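# Stow earphones in chest drawer and close it

## Task

Place the coiled earphones inside the small chest's open drawer, then push that drawer closed, with the chest still standing upright at the end.

## Robot and tools

Robot: two Franka FR3 arms, left_arm and right_arm, each with a Robotiq 140 two-finger gripper. left_arm's fingers are rigid. right_arm's fingers can fold at a hinge: a grip in the outer quarter of the pads, near the tips, squeezes as commanded; nearer the palm the fingers may wrap, hold a narrow part loosely or not at all, squeeze a wide one harder than asked, or let go later. Pressing its fingertips onto a surface while not fully closed folds them with little resistance, which can spoil the next grip.

Frame: all poses, positions and offsets use the scene frame. Origin is at table-top height, midway between the nominal bases; +x points out over the table, +z up, +y toward left_arm (image left/right may differ). Calibrated bases: left_arm at (+0.045, +0.436, +0.036) m, right_arm at (+0.045, -0.295, +0.036) m, both nearly unrotated. On each gripper, +z runs along the fingers and the pads close along y. end_effector_position is the point between the pads when shut; fingertips extend about 33 mm past it at gaps up to 40 mm, only about 9 mm when wide open. Reported poses can be off by a few centimetres, more at long reach.

Row format (used by execute_actions and move): 18 numbers, each in [-1, 1], always for both arms: left dx, dy, dz, rx, ry, rz, left gripper position, force_limit, speed, then the same nine for the right arm. dx..rz are offsets, not poses: measured from that arm's Hand target at the start of the action or move, along scene axes, with rotation about the Hand target point; rx, ry, rz form one rotation vector. Scale: 1.0 = 0.6 m or 180 degrees. All six zero means return to/hold the current Hand target. Gripper numbers are absolute commands: position +1 fully open (140 mm), about -0.8 pads touching, -1 close until blocked. force_limit sets grip strength for a slow close (roughly 14 N at -1, 40 N at 0, 58 N at +1); speed sets finger speed (about 30, 140, 250 mm/s at -1, 0, +1), and faster closes grip much harder. Both start at +1. To keep a gripper unchanged, resend its last three numbers; 0 is a real command.

execute_actions(actions, cameras): actions is a list of actions; each action is a list of up to 15 rows, one per 1/30 s step; a short list repeats its final row to fill 15 steps. Each row in an action counts from the same start pose, but each new action starts from the updated Hand target, so repeating an offset keeps moving. Empty list returns state plus all cameras.

move(target, speed, blend, blocking, cameras): straight-line paths toward target, which is one row or a list of up to 15 rows, all offsets from the same initial Hand targets. speed: m/s, 0.002 to 2, default 0.25 (turning capped at twice that in rad/s, max 2.5), one value or one per target. blend: metres of corner rounding per target, 0 means stop there. Total time capped at 10 s. No obstacle avoidance. Result adds a move: line such as done, off_target, moving, held or fault; limits=paced means clipping, limits=held means steps withheld. Faster motion means harder impacts and more path error.

wait(seconds 0 to 10), stop() to brake a running move, zoom_image(camera, region [x0, y0, x1, y1] in pixels, at most 504 by 504) on cam_high, cam_low, cam_left_wrist or cam_right_wrist (all 672x504). set_collision_behavior(contact_force_n: 20, 40 or 85) changes the contact force limit (starts at 20 N), not during a move. clear_fault(arm) clears a reported torque or force fault. read_manual gives licence texts. finished_scene(scene) ends the scene permanently; the goal must hold with the robot idle.

Controller: each step the commanded pose is clipped to 70 mm and 16 degrees from the measured one; Hand target in results is that clipped command and the base for next offsets. The gripper often stops short; any next command re-requests it, or add the missing offset. To stop pressing on something, command the target back past the gripper. Large wrist turns can swing the elbow.

Gripping: send position -1 and confirm object_status 2 (closed onto something). Other codes: 0 moving, 1 blocked while opening, 3 reached requested position or pads met. To grip harder while at 2, raise force_limit and nudge position (-1 to -0.98); to soften, reopen and close slowly. position_measured is in counts: 3 open, 75 about 100 mm, 139 about 60 mm, 200 about 20 mm, 230 pads touching.

Faults: an arm stops on a torque fault (joint contact torque at its limit: 20, 20, 18, 18, 12, 12, 12 N m from waist to wrist roll), a force fault (outside force, including held weight, reaches the contact limit), a joint passing its range, or a joint overspeed; clear with clear_fault. Motor overheating (MOTOR HOT warning) brakes an arm for 30 to 60 s or more; avoid long stretched or loaded holds.

Readouts: joint torques, external joint torques (estimated contact per joint), flange force along the gripper's x, y, z, and Wrist depth: a 7x7 grid per wrist camera of distances ahead in mm, '-' where unknown.

Avoid: dropping parts or letting anything leave the table, tipping the chest, slamming the drawer, hard pushes on fixed or heavy objects, gripping hard on a part still resting on something, and any contact between the two grippers or arms. Loose objects may occasionally be nudged by outside forces.

Each tool is called in YAML: its name, and indented under it one key for each argument.

## Session

execute_actions:
  actions: []

set_collision_behavior:
  contact_force_n: 40

Scene clock: 0.00 s.
left_arm: end_effector_position=(+0.4368, +0.5803, +0.2752) position_measured=3 object_status=3 end_effector_quat_wxyz=(+0.682, +0.549, +0.406, +0.262) | right_arm: end_effector_position=(+0.5163, +0.1506, +0.3937) position_measured=3 object_status=3 end_effector_quat_wxyz=(-0.272, +0.827, +0.123, +0.476)
Joint positions: left_arm=[0.925 0.106 0.284 -2.718 -1.387 1.408 -0.582] | right_arm=[-0.273 -0.351 0.942 -2.659 -0.274 3.641 -0.706]
Joint velocities: within noise
Joint torques (N m): no reading
External joint torques (N m): no reading
Flange force (N): no reading
Wrist depth (mm): cam_left_wrist=[392 564 2269 3055 3015 3274 3637 / 422 633 2665 - 3757 - 3055 / 457 709 3819 - - 3370 - / 452 146 592 - - 152 123 / 105 535 567 - - - 109 / 609 539 577 - - - 105 / 790 512 - 601 - - -] | cam_right_wrist=[- - 2078 2646 2058 2416 2158 / 1916 2814 2711 2814 2365 1900 1647 / 2179 - 984 845 751 672 336 / 2003 138 817 717 641 312 123 / - 148 676 607 552 279 111 / - 646 580 532 489 255 236 / - 561 512 471 436 279 269]
Hand target: left_arm +0.4368, +0.5803, +0.2752; +0.682, +0.549, +0.406, +0.262 | right_arm +0.5163, +0.1506, +0.3937; -0.272, +0.827, +0.123, +0.476
Tool commands: left_gripper/position=+1.0 left_gripper/force_limit=+1.0 left_gripper/speed=+1.0 right_gripper/position=+1.0 right_gripper/force_limit=+1.0 right_gripper/speed=+1.0

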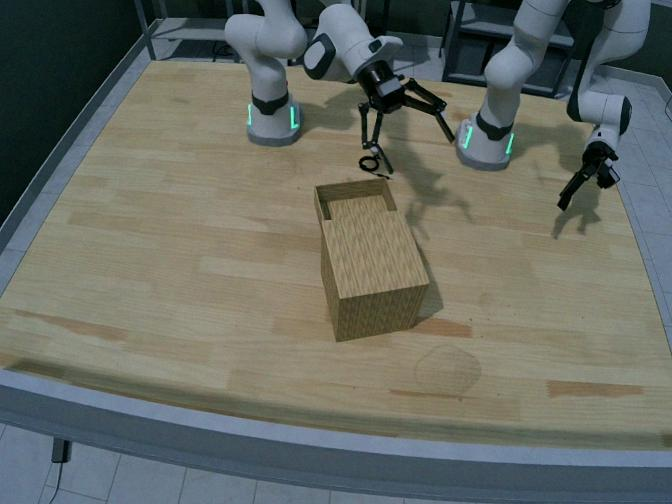

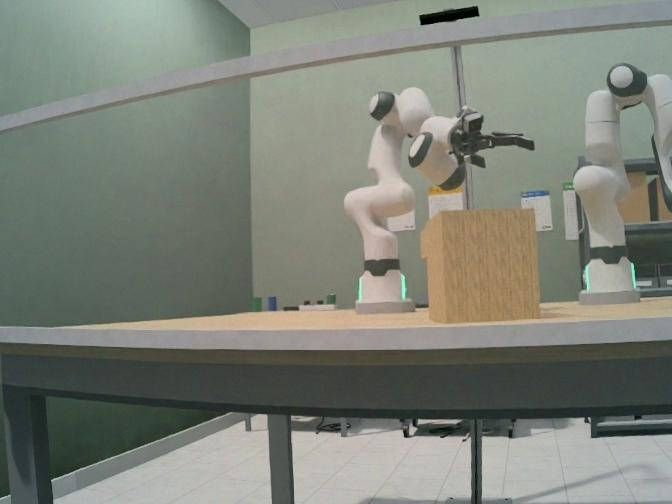

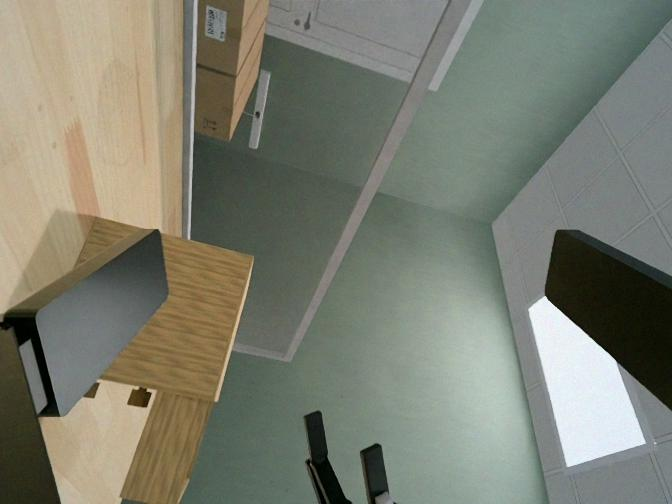

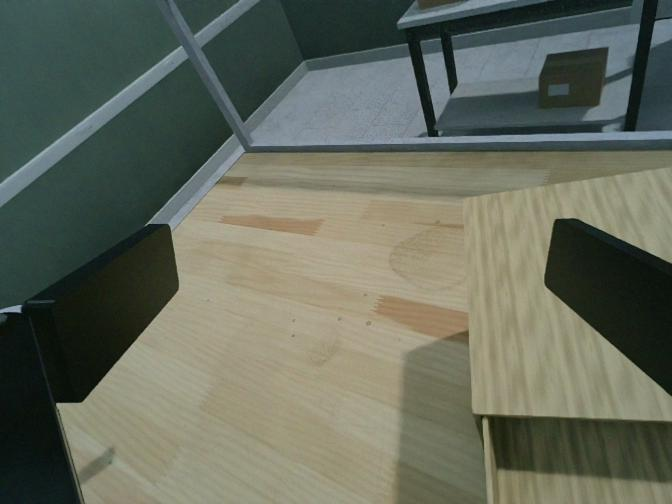

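Set on each arm: contact force limit 40 N; load limits (N m) waist: 35, shoulder: 35, upper arm roll: 32, elbow: 30, forearm roll: 12, wrist pitch: 12, wrist roll: 12.

zoom_image:
  camera: "cam_high"
  region: [290, 130, 460, 350]

zoom_image:
  camera: "cam_left_wrist"
  region: [0, 200, 300, 504]

zoom_image:
  camera: "cam_high"
  region: [330, 130, 430, 205]

Scaled by 2.291 from the camera's 672x504 image, which has a finer 960x720 frame.

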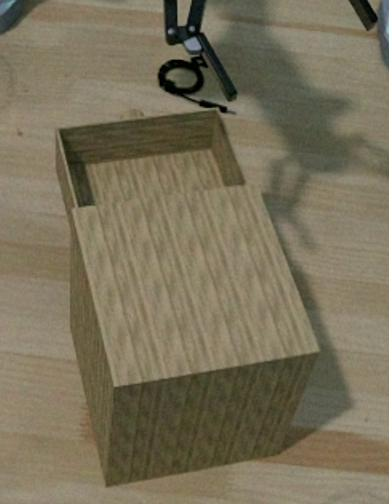

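Scaled by 1.658 from the camera's 672x504 image, which has a finer 960x720 frame.

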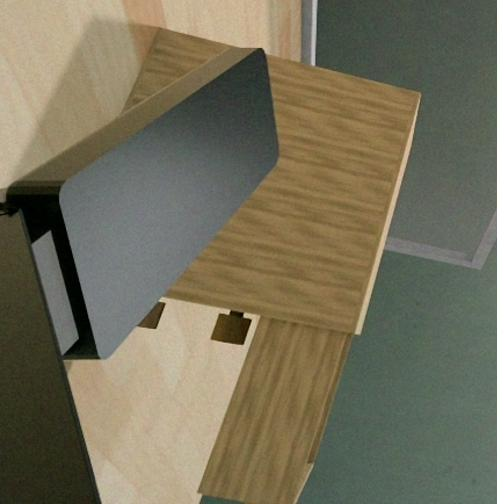

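Scaled by 5.040 from the camera's 672x504 image, which has a finer 960x720 frame.

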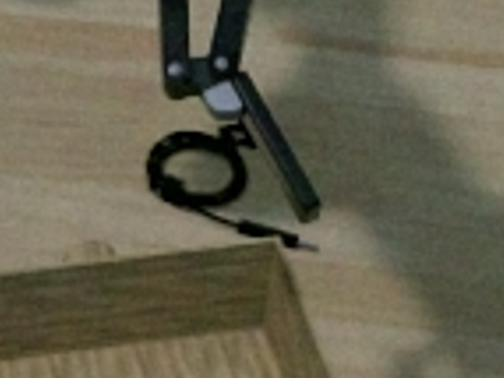

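move:
  target:
    - [-0.0283, -0.5167, 0.1417, -0.128, 0.2407, 0.197, 1, -0.9, -0.5, 0.1117, -0.4758, 0, 0, 0, -0.1528, 1, 1, 1]
    - [-0.4447, -0.8005, 0.2417, -0.2559, 0.4814, 0.3941, 1, -0.9, -0.5, 0.2233, -0.9517, 0, 0, 0, -0.3056, 1, 1, 1]
  speed: 0.4
  blend: [0.1, 0]
  cameras: ["cam_left_wrist", "cam_high"]

Scene clock: 138.00 s.
left_arm: end_effector_position=(+0.1714, +0.1009, +0.4215) position_measured=3 object_status=3 end_effector_quat_wxyz=(-0.003, +0.689, +0.724, +0.024) | right_arm: end_effector_position=(+0.6495, -0.4212, +0.3908) position_measured=3 object_status=3 end_effector_quat_wxyz=(-0.022, +0.792, -0.276, +0.545)
Joint positions: left_arm=[1.104 -1.789 -0.41 -2.008 -1.055 0.479 -2.996] | right_arm=[-0.933 -0.374 0.685 -2.762 -0.162 3.633 -0.83]
Joint torques (N m): left_arm=[0.02 31.15 12.41 1.17 0.74 2.49 -0.13] | right_arm=[-0.39 -12.3 -4.92 20.47 1.55 3.52 0]
External joint torques (N m): left_arm=[0.11 -2.45 -0.44 0.48 0.22 -0.11 -0.14] | right_arm=[-0.47 -1.41 1.18 -0.33 -0.06 0.26 0.01]
Flange force (N): left_arm=[-0.9 -1.4 5.7] | right_arm=[0.0 0.0 0.0]
Wrist depth (mm): cam_left_wrist=[490 495 500 501 508 514 522 / 510 518 526 532 540 538 542 / 534 547 550 562 562 573 434 / 213 146 588 592 598 592 370 / 105 603 618 628 635 642 109 / 660 595 608 664 676 688 688 / 690 527 518 718 723 732 739] | cam_right_wrist=[- 2316 2340 2443 - 1635 1599 / 2268 2416 1884 2058 2390 1950 1659 / 1577 1900 2058 2097 724 662 591 / 1533 149 2223 684 633 560 123 / - 137 662 601 548 503 111 / - 646 576 524 485 447 412 / - 560 505 469 436 403 391]
Hand target: left_arm +0.1700, +0.1000, +0.4203; +0.025, +0.584, +0.811, +0.019 | right_arm +0.6503, -0.4205, +0.3937; -0.022, +0.791, -0.273, +0.547
Off the commanded pose: left_arm 0.002 m, 88 deg; orientation clipped | right_arm 0.003 m, 0 deg.
joint sent to its limit (left arm) — joint 2 (shoulder), lower limit; joint 6 (wrist pitch), lower limit; joint 7 (wrist roll), lower limit. The joint targets are off in orientation, not in position.
move: off_target (left_arm); limits=paced
Images, in order (width x height): cam_high 672x504, cam_left_wrist 672x504.

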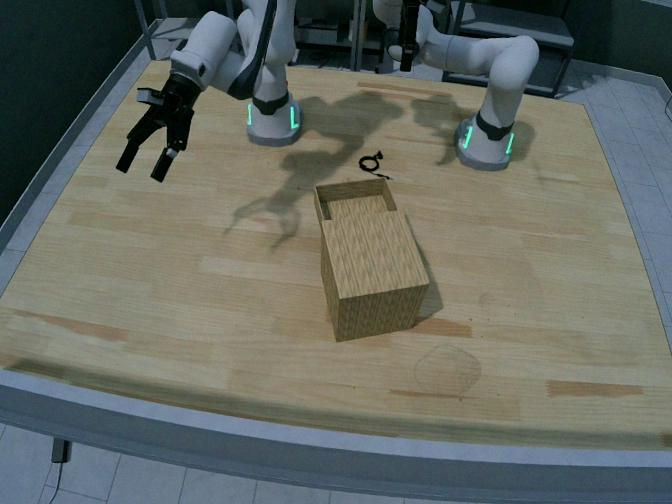

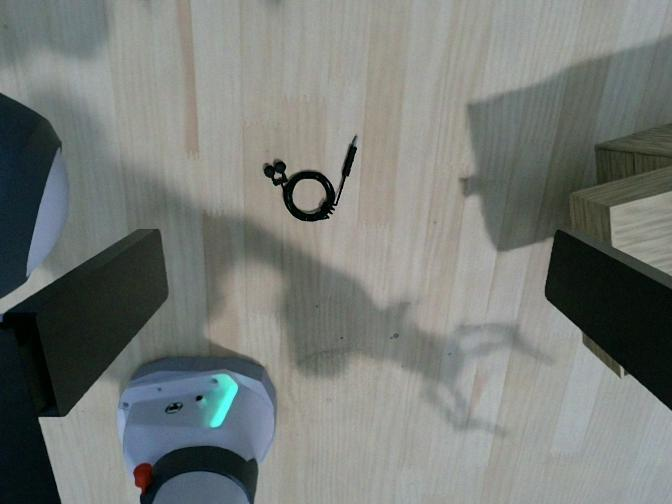

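move:
  target:
    - [0.1783, 0.2733, 0.2178, -0.1637, -0.1241, -0.3286, 1, -0.9, -0.5, 0, 0, 0, 0, 0, 0, 1, 1, 1]
    - [0.3433, 0.4708, -0.1088, -0.2520, -0.2285, -0.4380, 1, -0.9, -0.5, 0, 0, 0, 0, 0, 0, 1, 1, 1]
  speed: [0.3, 0.35]
  blend: [0.06, 0]

Scene clock: 335.50 s.
left_arm: end_effector_position=(+0.3758, +0.3812, +0.3563) position_measured=3 object_status=3 end_effector_quat_wxyz=(+0.487, +0.850, +0.170, -0.102) | right_arm: end_effector_position=(+0.6495, -0.4212, +0.3908) position_measured=3 object_status=3 end_effector_quat_wxyz=(-0.022, +0.792, -0.276, +0.545)
Joint positions: left_arm=[0.643 -0.386 -0.045 -2.485 -0.803 1.378 -1.188] | right_arm=[-0.933 -0.374 0.685 -2.762 -0.162 3.633 -0.83]
Joint velocities: left_arm=[-0.002 -0.001 0 0.001 -0.001 -0.001 0.007] | right_arm=[within noise]
Joint torques (N m): left_arm=[-0.49 -15.68 1.58 22 -1.02 -0.02 0.4] | right_arm=[-0.42 -12.28 -4.86 20.41 1.54 3.53 -0.04]
External joint torques (N m): left_arm=[-0.53 0.41 0.57 0.17 0.26 0.21 0.33] | right_arm=[-0.42 -1.54 1.28 -0.27 -0.07 0.28 -0.03]
Flange force (N): left_arm=[1.7 -1.3 -1.1] | right_arm=[0.0 0.0 0.0]
Wrist depth (mm): cam_left_wrist=[349 410 503 580 539 2604 - / 379 446 570 651 588 2203 855 / 409 495 642 924 1469 - 742 / 425 146 746 1096 2518 150 133 / 105 637 875 878 730 - 109 / 592 730 1091 - 749 - 635 / 676 855 3321 - - 699 637] | cam_right_wrist=[433 2316 2292 3004 2555 - 1837 / 2078 2340 1884 2040 2443 1916 1623 / 1611 1933 2058 2223 699 662 590 / 1566 149 2117 690 630 559 123 / - 128 664 601 546 501 111 / - 630 577 527 484 450 413 / - 557 503 465 434 401 388]
Hand target: left_arm +0.3760, +0.3825, +0.3550; +0.486, +0.852, +0.168, -0.101 | right_arm +0.6503, -0.4205, +0.3937; -0.022, +0.791, -0.273, +0.547
Off the commanded pose: left_arm 0.002 m, 0 deg | right_arm 0.003 m, 0 deg.
move: done; limits=paced

move:
  target:
    - [-0.155, -0.2608, -0.1133, 0.0611, -0.2407, -0.4752, 1, -0.9, -0.5, 0, 0, 0, 0, 0, 0, 1, 1, 1]
    - [-0.16, -0.5375, 0.1083, 0.0912, 0.4403, 0.7711, 1, -0.9, -0.5, 0, 0, 0, 0, 0, 0, 1, 1, 1]
  speed: 0.45
  blend: [0.05, 0]
  cameras: ["cam_left_wrist"]

Scene clock: 352.53 s.
left_arm: end_effector_position=(+0.2785, +0.0600, +0.4211) position_measured=3 object_status=3 end_effector_quat_wxyz=(-0.001, -0.003, +1.000, -0.001) | right_arm: end_effector_position=(+0.6495, -0.4212, +0.3908) position_measured=3 object_status=3 end_effector_quat_wxyz=(-0.022, +0.792, -0.276, +0.545)
Joint positions: left_arm=[-0.653 -0.387 -0.307 -2.029 -0.117 1.658 0.655] | right_arm=[-0.933 -0.374 0.685 -2.762 -0.162 3.633 -0.83]
Joint velocities: left_arm=[0.001 -0.002 0.002 0.002 0.001 -0.001 0.004] | right_arm=[within noise]
Joint torques (N m): left_arm=[-0.82 -17.17 3.85 23.75 1.05 2.8 0.25] | right_arm=[-0.41 -12.33 -4.88 20.41 1.53 3.54 0.04]
External joint torques (N m): left_arm=[-0.79 0.16 0.61 -0.33 0.31 0.32 0.25] | right_arm=[-0.45 -1.5 1.24 -0.32 -0.08 0.28 0.05]
Flange force (N): left_arm=[-0.3 1.2 1.7] | right_arm=[0.0 0.0 0.0]
Wrist depth (mm): cam_left_wrist=[494 495 496 496 496 495 494 / 521 524 522 522 522 521 518 / 550 551 548 548 548 546 548 / 576 146 580 580 582 566 570 / 105 598 605 600 613 624 109 / 660 653 469 472 649 651 647 / 694 688 490 428 676 699 694] | cam_right_wrist=[438 2443 2526 2268 2779 1778 1737 / 2078 2292 1884 2058 2416 764 1623 / 1611 2678 2040 2179 722 658 598 / 1544 149 2117 686 635 560 123 / - 137 666 598 550 502 111 / - 637 580 532 482 448 413 / - 549 509 468 433 404 391]
Hand target: left_arm +0.2800, +0.0600, +0.4200; +0.000, +0.000, +1.000, +0.000 | right_arm +0.6503, -0.4205, +0.3937; -0.022, +0.791, -0.273, +0.547
Off the commanded pose: left_arm 0.002 m, 0 deg | right_arm 0.003 m, 0 deg.
move: done
Images, in order (width x height): cam_left_wrist 672x504.

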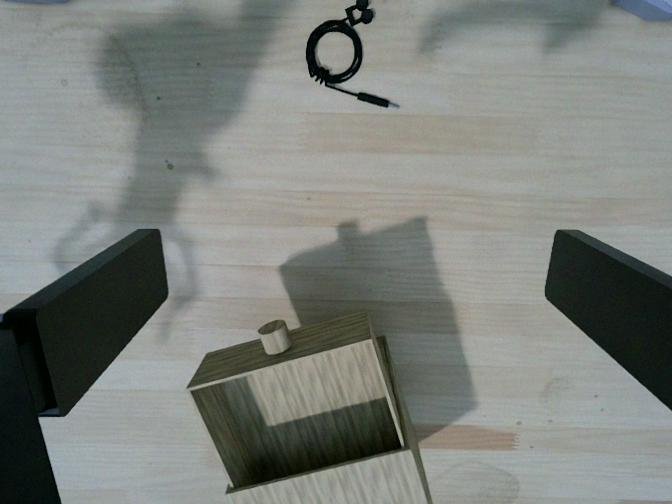

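zoom_image:
  camera: "cam_left_wrist"
  region: [270, 0, 430, 120]

zoom_image:
  camera: "cam_left_wrist"
  region: [170, 290, 450, 500]

Scaled by 3.150 from the camera's 672x504 image, which has a finer 960x720 frame.

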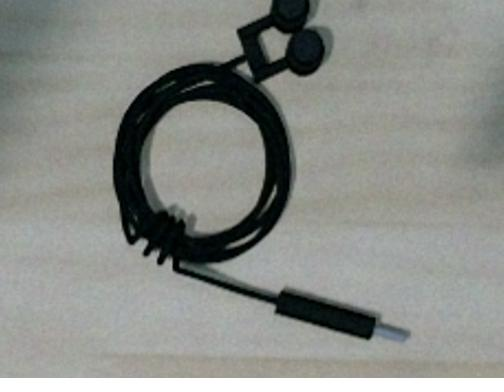

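Scaled by 1.800 from the camera's 672x504 image, which has a finer 960x720 frame.

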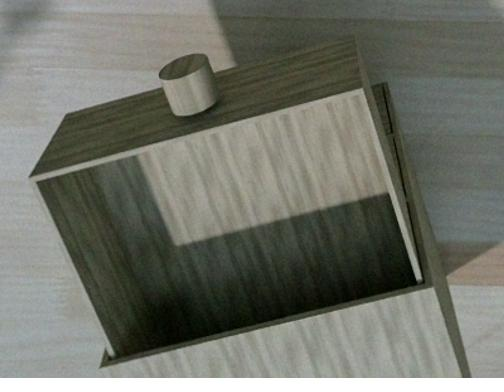

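move:
  target: [-0.2067, -0.0642, -0.5, 0, 0, 0, -0.4, -0.9, -0.5, 0, 0, 0, 0, 0, 0, 1, 1, 1]
  speed: 0.25
  cameras: ["cam_left_wrist"]

Scene clock: 411.53 s.
left_arm: end_effector_position=(+0.1554, +0.0228, +0.1200) position_measured=179 object_status=3 end_effector_quat_wxyz=(-0.001, +0.001, +1.000, +0.001) | right_arm: end_effector_position=(+0.6495, -0.4212, +0.3908) position_measured=3 object_status=3 end_effector_quat_wxyz=(-0.022, +0.792, -0.276, +0.545)
Joint positions: left_arm=[-0.694 -0.161 -0.65 -2.614 -0.16 2.478 0.382] | right_arm=[-0.933 -0.374 0.685 -2.762 -0.162 3.633 -0.83]
Joint velocities: left_arm=[0.001 0 0 0.001 0 0.001 -0.005] | right_arm=[within noise]
Joint torques (N m): left_arm=[0 -17.74 2.08 20.19 0.79 2.84 -0.14] | right_arm=[-0.46 -12.35 -4.91 20.43 1.55 3.54 0.01]
External joint torques (N m): left_arm=[-0.07 0.48 -0.34 0.2 0.34 0.32 -0.14] | right_arm=[-0.43 -1.58 1.26 -0.27 -0.07 0.29 0.02]
Flange force (N): left_arm=[-0.4 -3.8 3.4] | right_arm=[0.0 0.0 0.0]
Wrist depth (mm): cam_left_wrist=[222 223 223 224 224 225 226 / 233 234 235 235 234 236 237 / 246 247 247 245 248 249 250 / 260 260 258 256 153 263 265 / 272 85 88 278 112 85 274 / - 71 64 296 - - 74 / - 70 - 317 - - 66] | cam_right_wrist=[1807 2390 2316 2964 - 697 - / 2390 2316 1884 2058 2390 1950 1778 / 1577 2711 2003 2292 724 650 591 / 1566 148 2179 699 633 563 123 / - 127 662 594 549 501 111 / - 630 577 528 484 448 412 / - 560 503 472 436 405 389]
Hand target: left_arm +0.1560, +0.0215, +0.1200; +0.000, +0.000, +1.000, +0.000 | right_arm +0.6503, -0.4205, +0.3937; -0.022, +0.791, -0.273, +0.547
Off the commanded pose: left_arm 0.001 m, 0 deg | right_arm 0.003 m, 0 deg.
move: done
Images, in order (width x height): cam_left_wrist 672x504.

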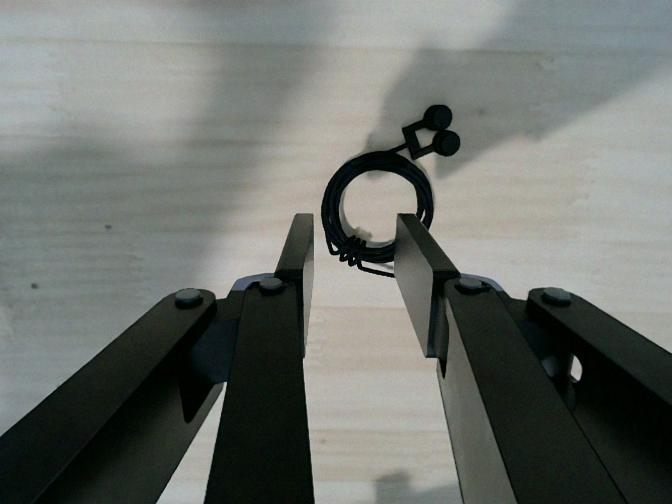

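move:
  target: [-0.0057, -0.0183, -0.1, 0, 0, 0, -0.4, -0.9, -0.5, 0, 0, 0, 0, 0, 0, 1, 1, 1]
  speed: 0.15
  cameras: ["cam_left_wrist"]

Scene clock: 450.50 s.
left_arm: end_effector_position=(+0.1524, +0.0119, +0.0600) position_measured=179 object_status=3 end_effector_quat_wxyz=(-0.001, +0.001, +1.000, +0.001) | right_arm: end_effector_position=(+0.6495, -0.4212, +0.3908) position_measured=3 object_status=3 end_effector_quat_wxyz=(-0.022, +0.792, -0.276, +0.545)
Joint positions: left_arm=[-0.679 0.065 -0.65 -2.606 0.083 2.654 0.191] | right_arm=[-0.933 -0.374 0.685 -2.762 -0.162 3.633 -0.83]
Joint velocities: left_arm=[-0.001 0 -0.002 -0.001 0 0 -0.006] | right_arm=[within noise]
Joint torques (N m): left_arm=[-0.81 -21.87 -0.18 17.86 0.69 2.85 -0.09] | right_arm=[-0.48 -12.24 -4.81 20.42 1.56 3.53 0.05]
External joint torques (N m): left_arm=[-0.68 0.8 0.95 0.13 0.34 0.31 -0.09] | right_arm=[-0.46 -1.48 1.37 -0.29 -0.06 0.29 0.06]
Flange force (N): left_arm=[-1.0 -4.8 6.9] | right_arm=[0.0 0.0 0.0]
Wrist depth (mm): cam_left_wrist=[169 169 169 170 170 171 171 / 177 177 178 179 179 180 181 / 187 187 187 188 185 189 190 / 198 198 196 195 153 200 201 / 207 85 88 211 115 85 208 / - 71 64 226 - - 74 / - 70 - 241 - - 66] | cam_right_wrist=[445 2390 2470 2711 2390 1512 - / 2390 2443 1900 2078 2268 1967 1807 / 1623 1950 2078 2223 717 652 590 / 1482 149 2179 697 624 563 123 / - 128 660 601 545 498 111 / - 644 582 526 481 449 411 / - 553 511 467 434 404 389]
Hand target: left_arm +0.1526, +0.0105, +0.0600; +0.000, +0.000, +1.000, +0.000 | right_arm +0.6503, -0.4205, +0.3937; -0.022, +0.791, -0.273, +0.547
Off the commanded pose: left_arm 0.001 m, 0 deg | right_arm 0.003 m, 0 deg.
move: done
Images, in order (width x height): cam_left_wrist 672x504.

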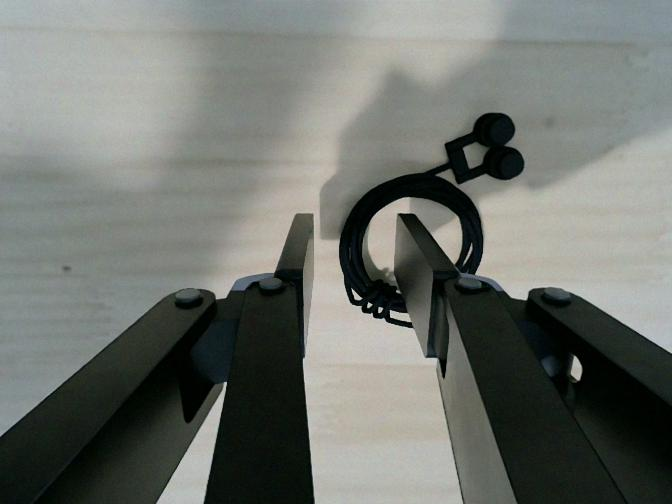

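move:
  target:
    - [0, 0, -0.0358, 0, 0, 0, -0.4, -0.9, -1, 0, 0, 0, 0, 0, 0, 1, 1, 1]
    - [0, 0, -0.0358, 0, 0, 0, -1, -0.9, -1, 0, 0, 0, 0, 0, 0, 1, 1, 1]
    - [0, 0, 0.1, 0, 0, 0, -1, -0.9, -1, 0, 0, 0, 0, 0, 0, 1, 1, 1]
    - [0.1123, 0, 0.5333, 0, 0, 0, -1, -0.9, -1, 0, 0, 0, 0, 0, 0, 1, 1, 1]
  speed: [0.04, 0.04, 0.08, 0.2]
  blend: [0, 0, 0.03, 0]
  cameras: ["cam_left_wrist", "cam_high"]

Scene clock: 474.90 s.
left_arm: end_effector_position=(+0.2195, +0.0094, +0.3803) position_measured=223 object_status=2 end_effector_quat_wxyz=(+0.000, -0.004, +1.000, -0.003) | right_arm: end_effector_position=(+0.6495, -0.4212, +0.3908) position_measured=3 object_status=3 end_effector_quat_wxyz=(-0.022, +0.792, -0.276, +0.545)
Joint positions: left_arm=[-0.724 -0.354 -0.405 -2.093 -0.143 1.768 0.504] | right_arm=[-0.933 -0.374 0.685 -2.762 -0.162 3.633 -0.83]
Joint velocities: left_arm=[-0.002 -0.001 0.002 0.001 -0.001 -0.005 0.004] | right_arm=[within noise]
Joint torques (N m): left_arm=[-0.42 -17.73 4.25 24.9 1.03 2.39 0.32] | right_arm=[-0.46 -12.29 -4.9 20.44 1.54 3.54 -0.01]
External joint torques (N m): left_arm=[-0.42 0.08 0.24 0.59 0.31 -0.12 0.32] | right_arm=[-0.49 -1.53 1.21 -0.22 -0.06 0.3 0]
Flange force (N): left_arm=[-1.2 -1.2 -1.8] | right_arm=[0.0 0.0 0.0]
Wrist depth (mm): cam_left_wrist=[412 458 458 458 460 457 456 / 482 480 482 478 475 482 482 / 506 508 509 504 496 504 509 / 537 535 535 122 522 534 538 / 567 554 91 85 91 98 567 / - - - - - - 64 / - - - - - - 63] | cam_right_wrist=[440 2268 2416 2292 2390 1764 - / 2223 2316 1900 2040 2470 1900 1950 / 1623 1916 2097 2179 741 656 594 / 1544 149 2179 690 632 560 123 / - 137 660 606 544 498 111 / - 639 582 531 485 447 412 / - 563 510 469 436 403 390]
Hand target: left_arm +0.2199, +0.0105, +0.3799; +0.000, +0.000, +1.000, +0.000 | right_arm +0.6503, -0.4205, +0.3937; -0.022, +0.791, -0.273, +0.547
Off the commanded pose: left_arm 0.001 m, 0 deg | right_arm 0.003 m, 0 deg.
move: done
Images, in order (width x height): cam_high 672x504, cam_left_wrist 672x504.

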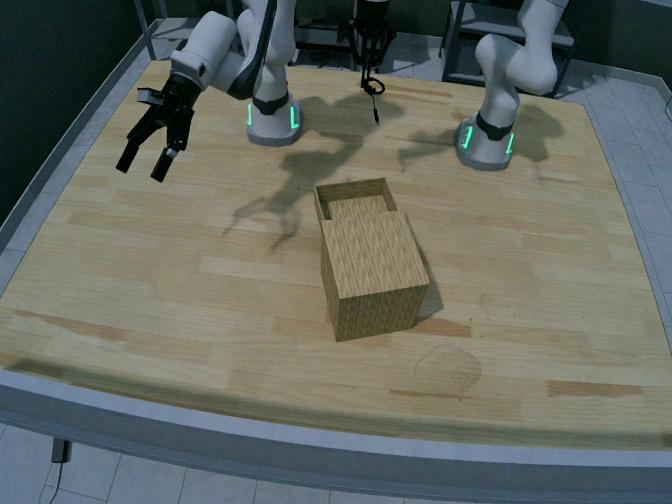

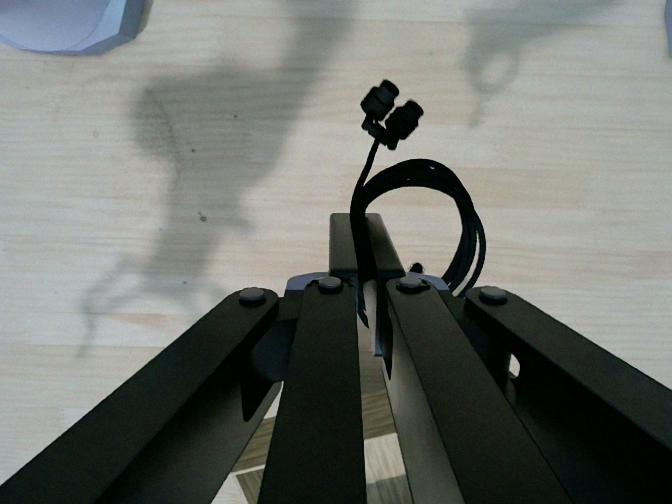

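move:
  target: [0.6118, -0.0025, 0.05, 0, 0, 0.0944, -1, -0.9, -1, 0, 0, 0, 0, 0, 0, 1, 1, 1]
  speed: 0.25
  cameras: ["cam_left_wrist", "cam_high", "cam_low"]

Scene clock: 481.80 s.
left_arm: end_effector_position=(+0.5870, +0.0076, +0.4109) position_measured=223 object_status=2 end_effector_quat_wxyz=(+0.000, -0.150, +0.989, -0.003) | right_arm: end_effector_position=(+0.6495, -0.4212, +0.3908) position_measured=3 object_status=3 end_effector_quat_wxyz=(-0.022, +0.792, -0.276, +0.545)
Joint positions: left_arm=[-0.562 0.532 -0.21 -0.925 0.103 1.453 0.558] | right_arm=[-0.933 -0.374 0.685 -2.762 -0.162 3.633 -0.83]
Joint velocities: left_arm=[0 0 0 0 -0.001 -0.004 0] | right_arm=[within noise]
Joint torques (N m): left_arm=[-0.72 -45.98 -1.36 23.57 1.05 2.39 0.27] | right_arm=[-0.49 -12.27 -4.84 20.4 1.55 3.53 -0.02]
External joint torques (N m): left_arm=[-0.68 1.12 0.71 0.71 0.33 -0.12 0.27] | right_arm=[-0.55 -1.4 1.27 -0.36 -0.06 0.27 -0.01]
Flange force (N): left_arm=[0.0 0.0 0.0] | right_arm=[0.0 0.0 0.0]
Wrist depth (mm): cam_left_wrist=[482 487 484 351 351 353 483 / 508 509 507 363 367 496 509 / 534 538 538 321 318 524 538 / 567 569 558 122 182 556 571 / 603 585 91 85 91 98 600 / - - - - - - 64 / - - - - - - 63] | cam_right_wrist=[2555 2443 2498 2646 3222 637 - / 2246 2470 1853 2078 2498 749 1737 / 1577 1985 2058 2223 726 662 593 / 1566 149 2158 693 628 561 123 / - 137 658 602 552 500 111 / - 628 576 528 489 450 412 / - 557 504 469 434 404 389]
Hand target: left_arm +0.5870, +0.0090, +0.4099; +0.000, -0.148, +0.989, +0.000 | right_arm +0.6503, -0.4205, +0.3937; -0.022, +0.791, -0.273, +0.547
Off the commanded pose: left_arm 0.002 m, 0 deg | right_arm 0.003 m, 0 deg.
move: done
Images, in order (width x height): cam_high 672x504, cam_low 672x504, cam_left_wrist 672x504.

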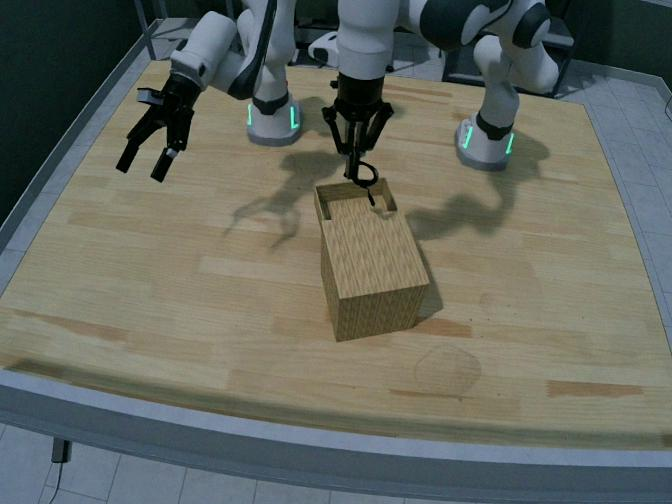

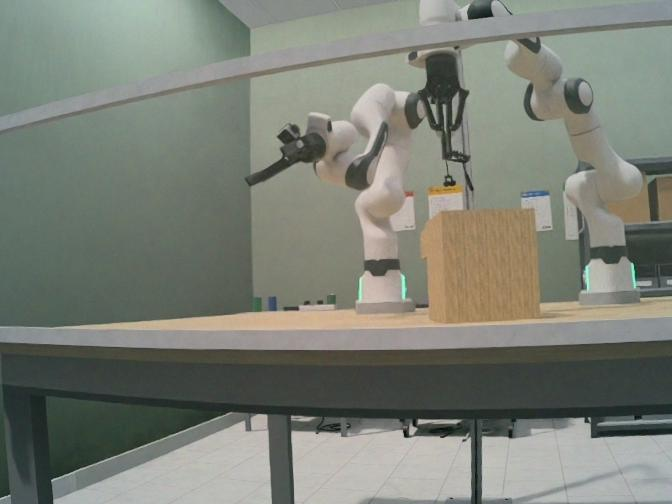

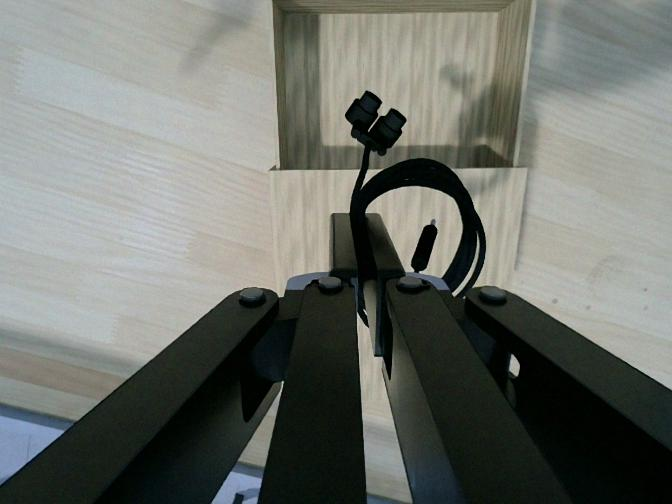

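zoom_image:
  camera: "cam_low"
  region: [400, 80, 540, 220]

zoom_image:
  camera: "cam_high"
  region: [300, 120, 440, 240]

zoom_image:
  camera: "cam_left_wrist"
  region: [260, 0, 550, 300]

Scaled by 3.600 from the camera's 672x504 image, which has a finer 960x720 frame.

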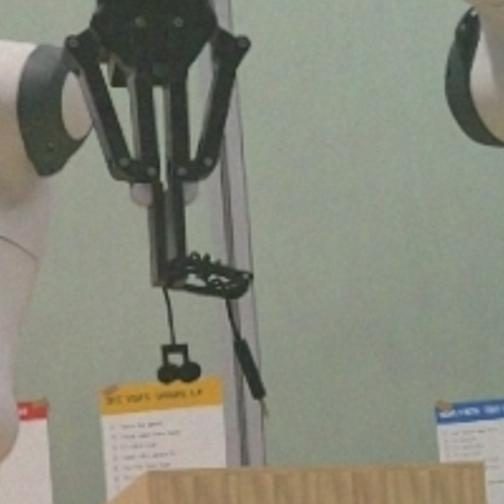

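Scaled by 3.600 from the camera's 672x504 image, which has a finer 960x720 frame.

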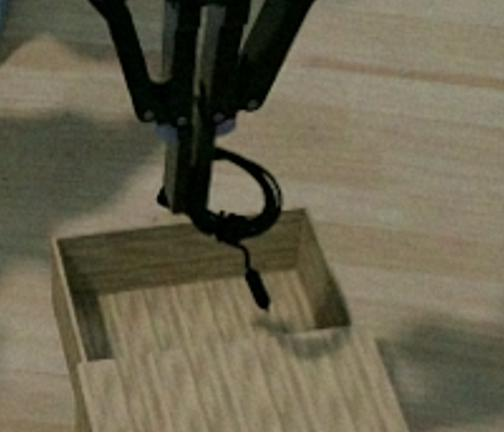

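Scaled by 1.680 from the camera's 672x504 image, which has a finer 960x720 frame.

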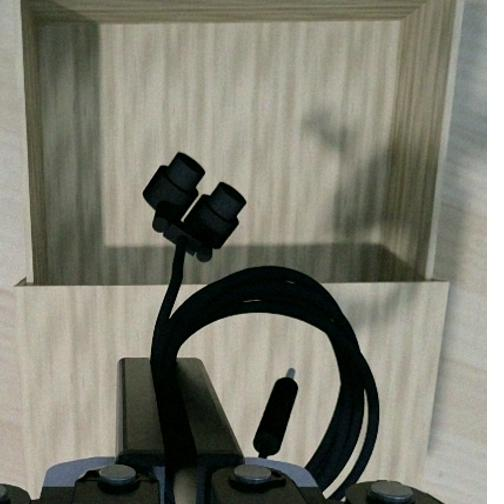

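move:
  target:
    - [-0.0777, -0.0032, -0.0333, 0, 0, 0, -1, -0.9, -1, 0, 0, 0, 0, 0, 0, 1, 1, 1]
    - [-0.0777, -0.0032, -0.2082, 0, 0, 0, -1, -0.9, -1, 0, 0, 0, 0, 0, 0, 1, 1, 1]
  speed: [0.1, 0.1]
  blend: [0.01, 0]
  cameras: ["cam_left_wrist", "cam_high", "cam_low"]

Scene clock: 508.40 s.
left_arm: end_effector_position=(+0.5391, +0.0071, +0.2851) position_measured=223 object_status=2 end_effector_quat_wxyz=(-0.001, -0.145, +0.989, +0.001) | right_arm: end_effector_position=(+0.6495, -0.4212, +0.3908) position_measured=3 object_status=3 end_effector_quat_wxyz=(-0.022, +0.792, -0.276, +0.545)
Joint positions: left_arm=[-0.545 0.322 -0.222 -1.569 0.073 1.88 0.521] | right_arm=[-0.933 -0.374 0.685 -2.762 -0.162 3.633 -0.83]
Joint velocities: left_arm=[-0.001 0.001 0 -0.001 -0.001 0.004 0] | right_arm=[within noise]
Joint torques (N m): left_arm=[-0.26 -41.88 -1.08 24.15 0.61 2.84 -0.09] | right_arm=[-0.5 -12.34 -4.86 20.4 1.56 3.51 -0.01]
External joint torques (N m): left_arm=[-0.17 0.67 0.94 -0.46 -0.09 0.34 -0.09] | right_arm=[-0.47 -1.54 1.34 -0.34 -0.06 0.26 0]
Flange force (N): left_arm=[0.0 0.4 2.0] | right_arm=[0.0 0.0 0.0]
Wrist depth (mm): cam_left_wrist=[368 367 240 220 224 242 369 / 386 388 244 245 249 245 390 / 408 408 255 257 255 252 412 / 431 431 267 122 241 253 435 / 456 452 91 85 91 98 462 / - - - - - - 64 / - - - - - - 63] | cam_right_wrist=[424 2340 2365 2615 2925 710 1588 / 2316 2390 1853 2078 2443 764 1750 / 1611 2555 2003 2268 736 658 593 / 1453 149 2179 690 630 561 123 / - 128 664 602 549 506 111 / - 630 577 526 482 447 414 / - 559 509 467 435 406 389]
Hand target: left_arm +0.5404, +0.0071, +0.2850; +0.000, -0.148, +0.989, +0.000 | right_arm +0.6503, -0.4205, +0.3937; -0.022, +0.791, -0.273, +0.547
Off the commanded pose: left_arm 0.001 m, 0 deg | right_arm 0.003 m, 0 deg.
move: done
Images, in order (width x height): cam_high 672x504, cam_low 672x504, cam_left_wrist 672x504.

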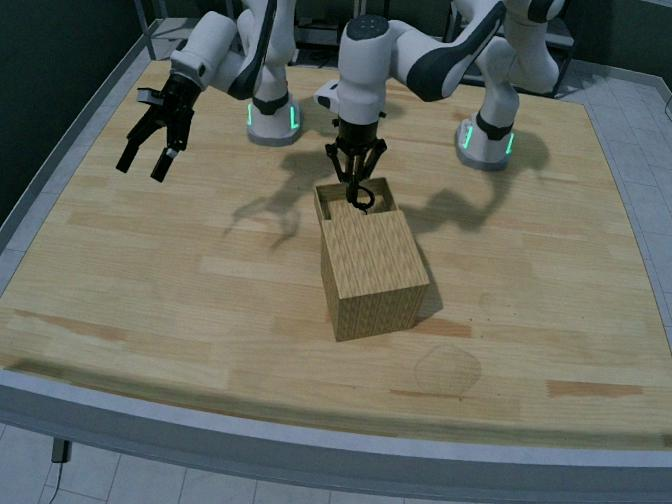

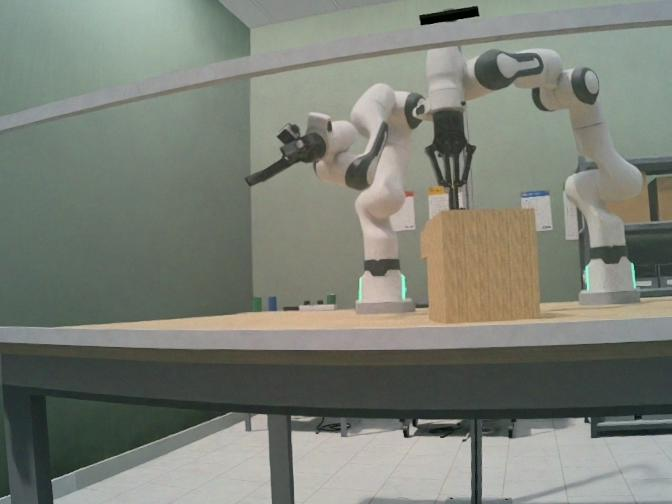

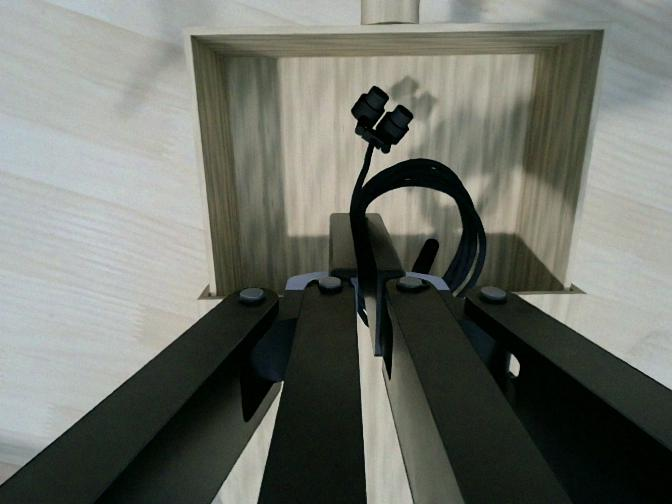

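move:
  target:
    - [-0.0192, -0.006, -0.0167, 0, 0, 0, -1, -0.9, -1, 0, 0, 0, 0, 0, 0, 1, 1, 1]
    - [-0.0192, -0.006, -0.1467, 0, 0, 0, -1, -0.9, -1, 0, 0, 0, 0, 0, 0, 1, 1, 1]
    - [-0.0192, -0.006, -0.1467, 0, 0, 0, -0.5, -0.9, -1, 0, 0, 0, 0, 0, 0, 1, 1, 1]
    - [-0.0192, -0.006, -0.0633, 0, 0, 0, -0.5, -0.9, -1, 0, 0, 0, 0, 0, 0, 1, 1, 1]
  speed: [0.06, 0.06, 0.06, 0.05]
  blend: [0.005, 0, 0, 0]
  cameras: ["cam_left_wrist", "cam_high"]

Scene clock: 530.03 s.
left_arm: end_effector_position=(+0.5299, +0.0037, +0.2457) position_measured=192 object_status=3 end_effector_quat_wxyz=(+0.002, -0.149, +0.989, +0.000) | right_arm: end_effector_position=(+0.6495, -0.4212, +0.3908) position_measured=3 object_status=3 end_effector_quat_wxyz=(-0.022, +0.792, -0.276, +0.545)
Joint positions: left_arm=[-0.559 0.322 -0.217 -1.672 0.078 1.987 0.495] | right_arm=[-0.933 -0.374 0.685 -2.762 -0.162 3.633 -0.83]
Joint velocities: left_arm=[0.001 0 0 0 0 -0.003 0] | right_arm=[within noise]
Joint torques (N m): left_arm=[0 -41.66 -1.86 24.64 0.15 2.28 0.21] | right_arm=[-0.48 -12.34 -4.87 20.38 1.55 3.54 -0.06]
External joint torques (N m): left_arm=[0.11 0.61 0.16 0.28 -0.53 -0.22 0.21] | right_arm=[-0.47 -1.53 1.29 -0.34 -0.06 0.29 -0.05]
Flange force (N): left_arm=[-2.2 -2.4 -0.7] | right_arm=[0.0 0.0 0.0]
Wrist depth (mm): cam_left_wrist=[334 327 195 196 159 199 169 / 351 171 209 210 211 211 177 / 368 360 219 219 221 221 187 / 390 387 227 217 157 228 197 / 410 85 91 243 91 95 197 / - 67 - 179 - 79 65 / - 64 - 191 - - 66] | cam_right_wrist=[441 2340 2443 2498 2615 2470 1778 / 2021 2365 1900 2040 2390 767 1684 / 1555 2040 2078 2246 724 664 590 / 1566 149 2246 703 624 560 123 / - 127 662 602 549 501 111 / - 632 576 527 482 446 411 / - 554 511 470 432 403 389]
Hand target: left_arm +0.5289, +0.0035, +0.2470; +0.000, -0.148, +0.989, +0.000 | right_arm +0.6503, -0.4205, +0.3937; -0.022, +0.791, -0.273, +0.547
Off the commanded pose: left_arm 0.002 m, 0 deg | right_arm 0.003 m, 0 deg.
move: done
Images, in order (width x height): cam_high 672x504, cam_left_wrist 672x504.

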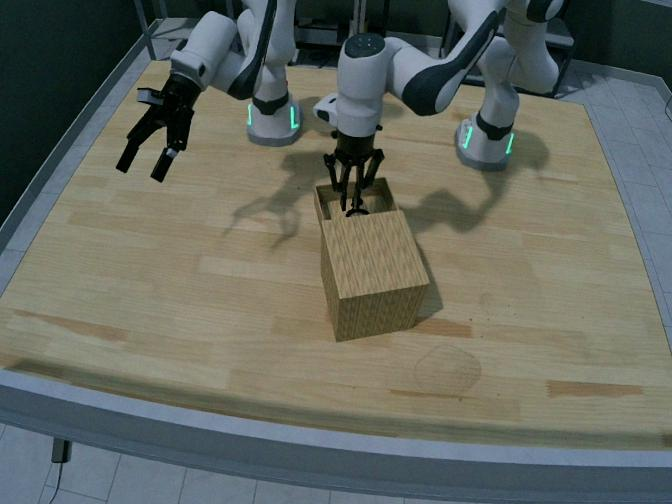

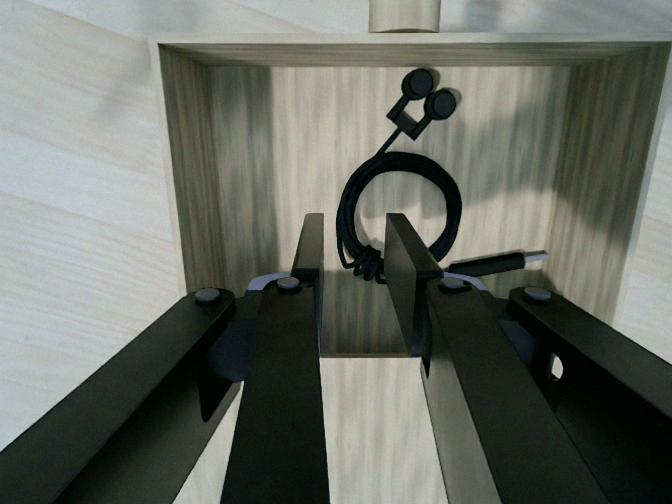

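move:
  target:
    - [0, 0, 0.15, 0, 0, 0, -0.5, -0.9, -1, 0, 0, 0, 0, 0, 0, 1, 1, 1]
    - [-0.233, -0.0395, 0.0883, 0, 0, 0, -1, -0.9, -0.5, 0, 0, 0, 0, 0, 0, 1, 1, 1]
    - [-0.233, -0.0395, -0.07, 0, 0, 0, -1, -0.9, -0.5, 0, 0, 0, 0, 0, 0, 1, 1, 1]
  speed: [0.12, 0.22, 0.1]
  blend: [0.02, 0, 0]
  cameras: ["cam_left_wrist", "cam_high", "cam_low"]

Scene clock: 554.10 s.
left_arm: end_effector_position=(+0.3881, -0.0198, +0.2056) position_measured=232 object_status=3 end_effector_quat_wxyz=(-0.002, -0.146, +0.989, +0.000) | right_arm: end_effector_position=(+0.6495, -0.4212, +0.3908) position_measured=3 object_status=3 end_effector_quat_wxyz=(-0.022, +0.792, -0.276, +0.545)
Joint positions: left_arm=[-0.653 0.125 -0.3 -2.052 0.041 2.168 0.323] | right_arm=[-0.933 -0.374 0.685 -2.762 -0.162 3.633 -0.83]
Joint velocities: left_arm=[0 -0.001 0.001 0 -0.001 0.004 -0.003] | right_arm=[within noise]
Joint torques (N m): left_arm=[-0.6 -33.88 -0.64 23.32 0.98 2.91 -0.22] | right_arm=[-0.45 -12.25 -4.91 20.42 1.53 3.51 0.04]
External joint torques (N m): left_arm=[-0.5 0.46 0.53 -0.12 0.38 0.4 -0.22] | right_arm=[-0.44 -1.48 1.25 -0.29 -0.08 0.27 0.05]
Flange force (N): left_arm=[0.1 -1.3 2.0] | right_arm=[0.0 0.0 0.0]
Wrist depth (mm): cam_left_wrist=[298 299 299 300 300 301 302 / 313 314 313 314 315 317 318 / 331 331 331 332 332 334 333 / 348 348 348 136 348 351 354 / 370 365 91 85 91 365 374 / - - - - - - 64 / - - - - - - 62] | cam_right_wrist=[2117 2179 2390 3222 - 637 - / 2292 2443 1916 2526 2470 1900 1635 / 1544 2117 2078 2201 722 658 593 / 1577 138 2179 693 633 560 123 / - 137 660 604 548 498 111 / - 644 574 528 483 448 411 / - 557 505 468 434 403 391]
Hand target: left_arm +0.3891, -0.0202, +0.2050; +0.000, -0.148, +0.989, +0.000 | right_arm +0.6503, -0.4205, +0.3937; -0.022, +0.791, -0.273, +0.547
Off the commanded pose: left_arm 0.001 m, 0 deg | right_arm 0.003 m, 0 deg.
move: done
Images, in order (width x height): cam_high 672x504, cam_low 672x504, cam_left_wrist 672x504.

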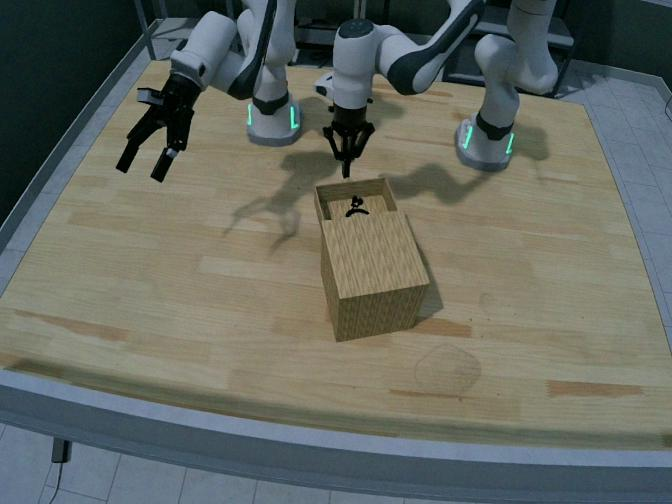

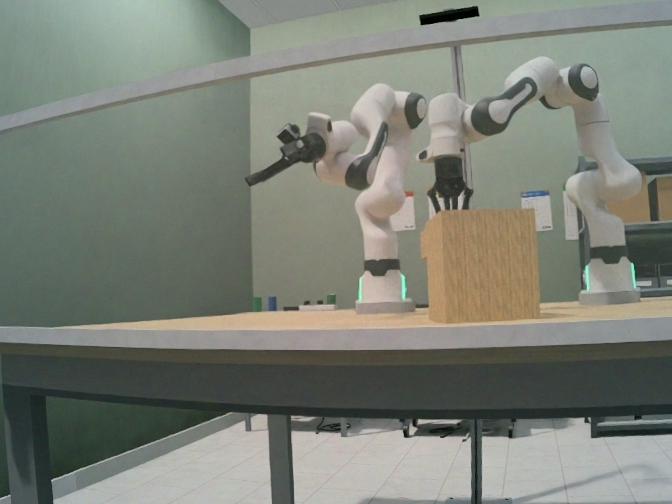

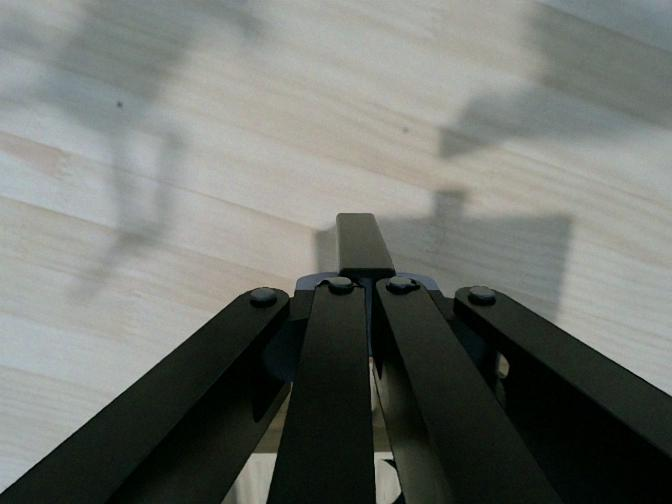

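move:
  target: [0.2165, 0.0673, 0, 0, 0, 0, -1, -0.9, -0.5, 0, 0, 0, 0, 0, 0, 1, 1, 1]
  speed: 0.055
  cameras: ["cam_left_wrist", "cam_high", "cam_low"]

Scene clock: 561.33 s.
left_arm: end_effector_position=(+0.5182, +0.0184, +0.2059) position_measured=232 object_status=3 end_effector_quat_wxyz=(+0.000, -0.151, +0.988, -0.003) | right_arm: end_effector_position=(+0.6495, -0.4212, +0.3908) position_measured=3 object_status=3 end_effector_quat_wxyz=(-0.022, +0.792, -0.276, +0.545)
Joint positions: left_arm=[-0.528 0.297 -0.234 -1.815 0.075 2.107 0.496] | right_arm=[-0.933 -0.374 0.685 -2.762 -0.162 3.633 -0.83]
Joint velocities: left_arm=[0.001 0 0.002 0 0 -0.001 0.008] | right_arm=[within noise]
Joint torques (N m): left_arm=[0.23 -39.65 -1.26 24.24 1.11 2.4 0.22] | right_arm=[-0.44 -12.31 -4.86 20.39 1.54 3.51 -0.02]
External joint torques (N m): left_arm=[0.35 1.1 0.81 0.45 0.48 -0.1 0.22] | right_arm=[-0.46 -1.46 1.29 -0.4 -0.07 0.25 -0.01]
Flange force (N): left_arm=[-3.8 -4.3 0.5] | right_arm=[0.0 0.0 0.0]
Wrist depth (mm): cam_left_wrist=[299 299 299 299 299 298 300 / 313 314 316 314 315 314 315 / 331 330 331 332 332 332 331 / 349 350 342 136 329 350 350 / 370 365 91 85 91 364 371 / - - - - - - 64 / - - - - - - 62] | cam_right_wrist=[434 2390 2292 2779 3004 639 1659 / 2443 2365 1868 2117 2416 2021 1544 / 1599 2078 2138 2201 724 664 594 / 1577 149 2117 684 632 554 123 / - 128 676 604 544 503 111 / - 637 577 523 483 447 413 / - 556 509 468 432 406 390]
Hand target: left_arm +0.5190, +0.0201, +0.2050; +0.000, -0.148, +0.989, +0.000 | right_arm +0.6503, -0.4205, +0.3937; -0.022, +0.791, -0.273, +0.547
Off the commanded pose: left_arm 0.002 m, 0 deg | right_arm 0.003 m, 0 deg.
move: done
Images, in order (width x height): cam_high 672x504, cam_low 672x504, cam_left_wrist 672x504.

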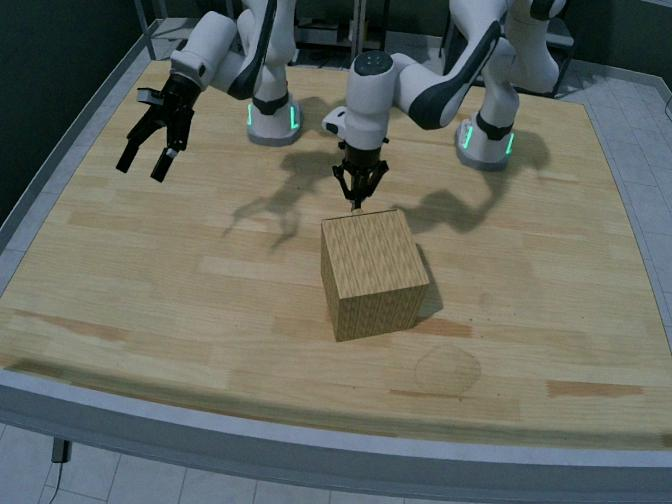

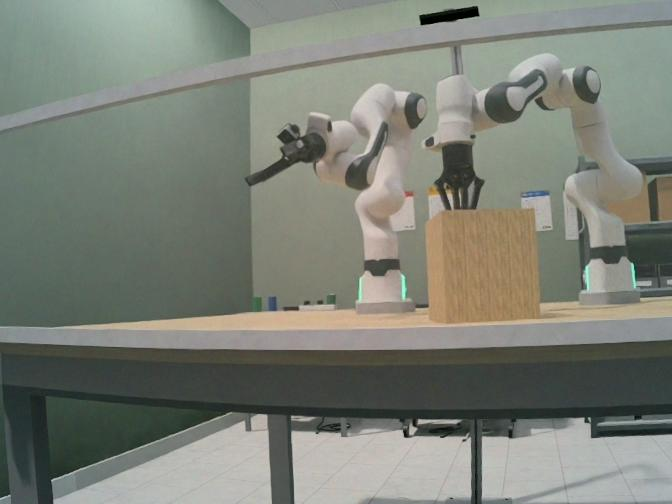

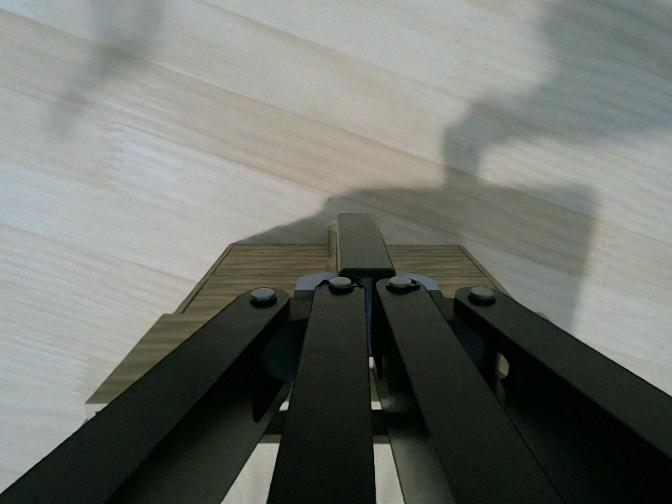

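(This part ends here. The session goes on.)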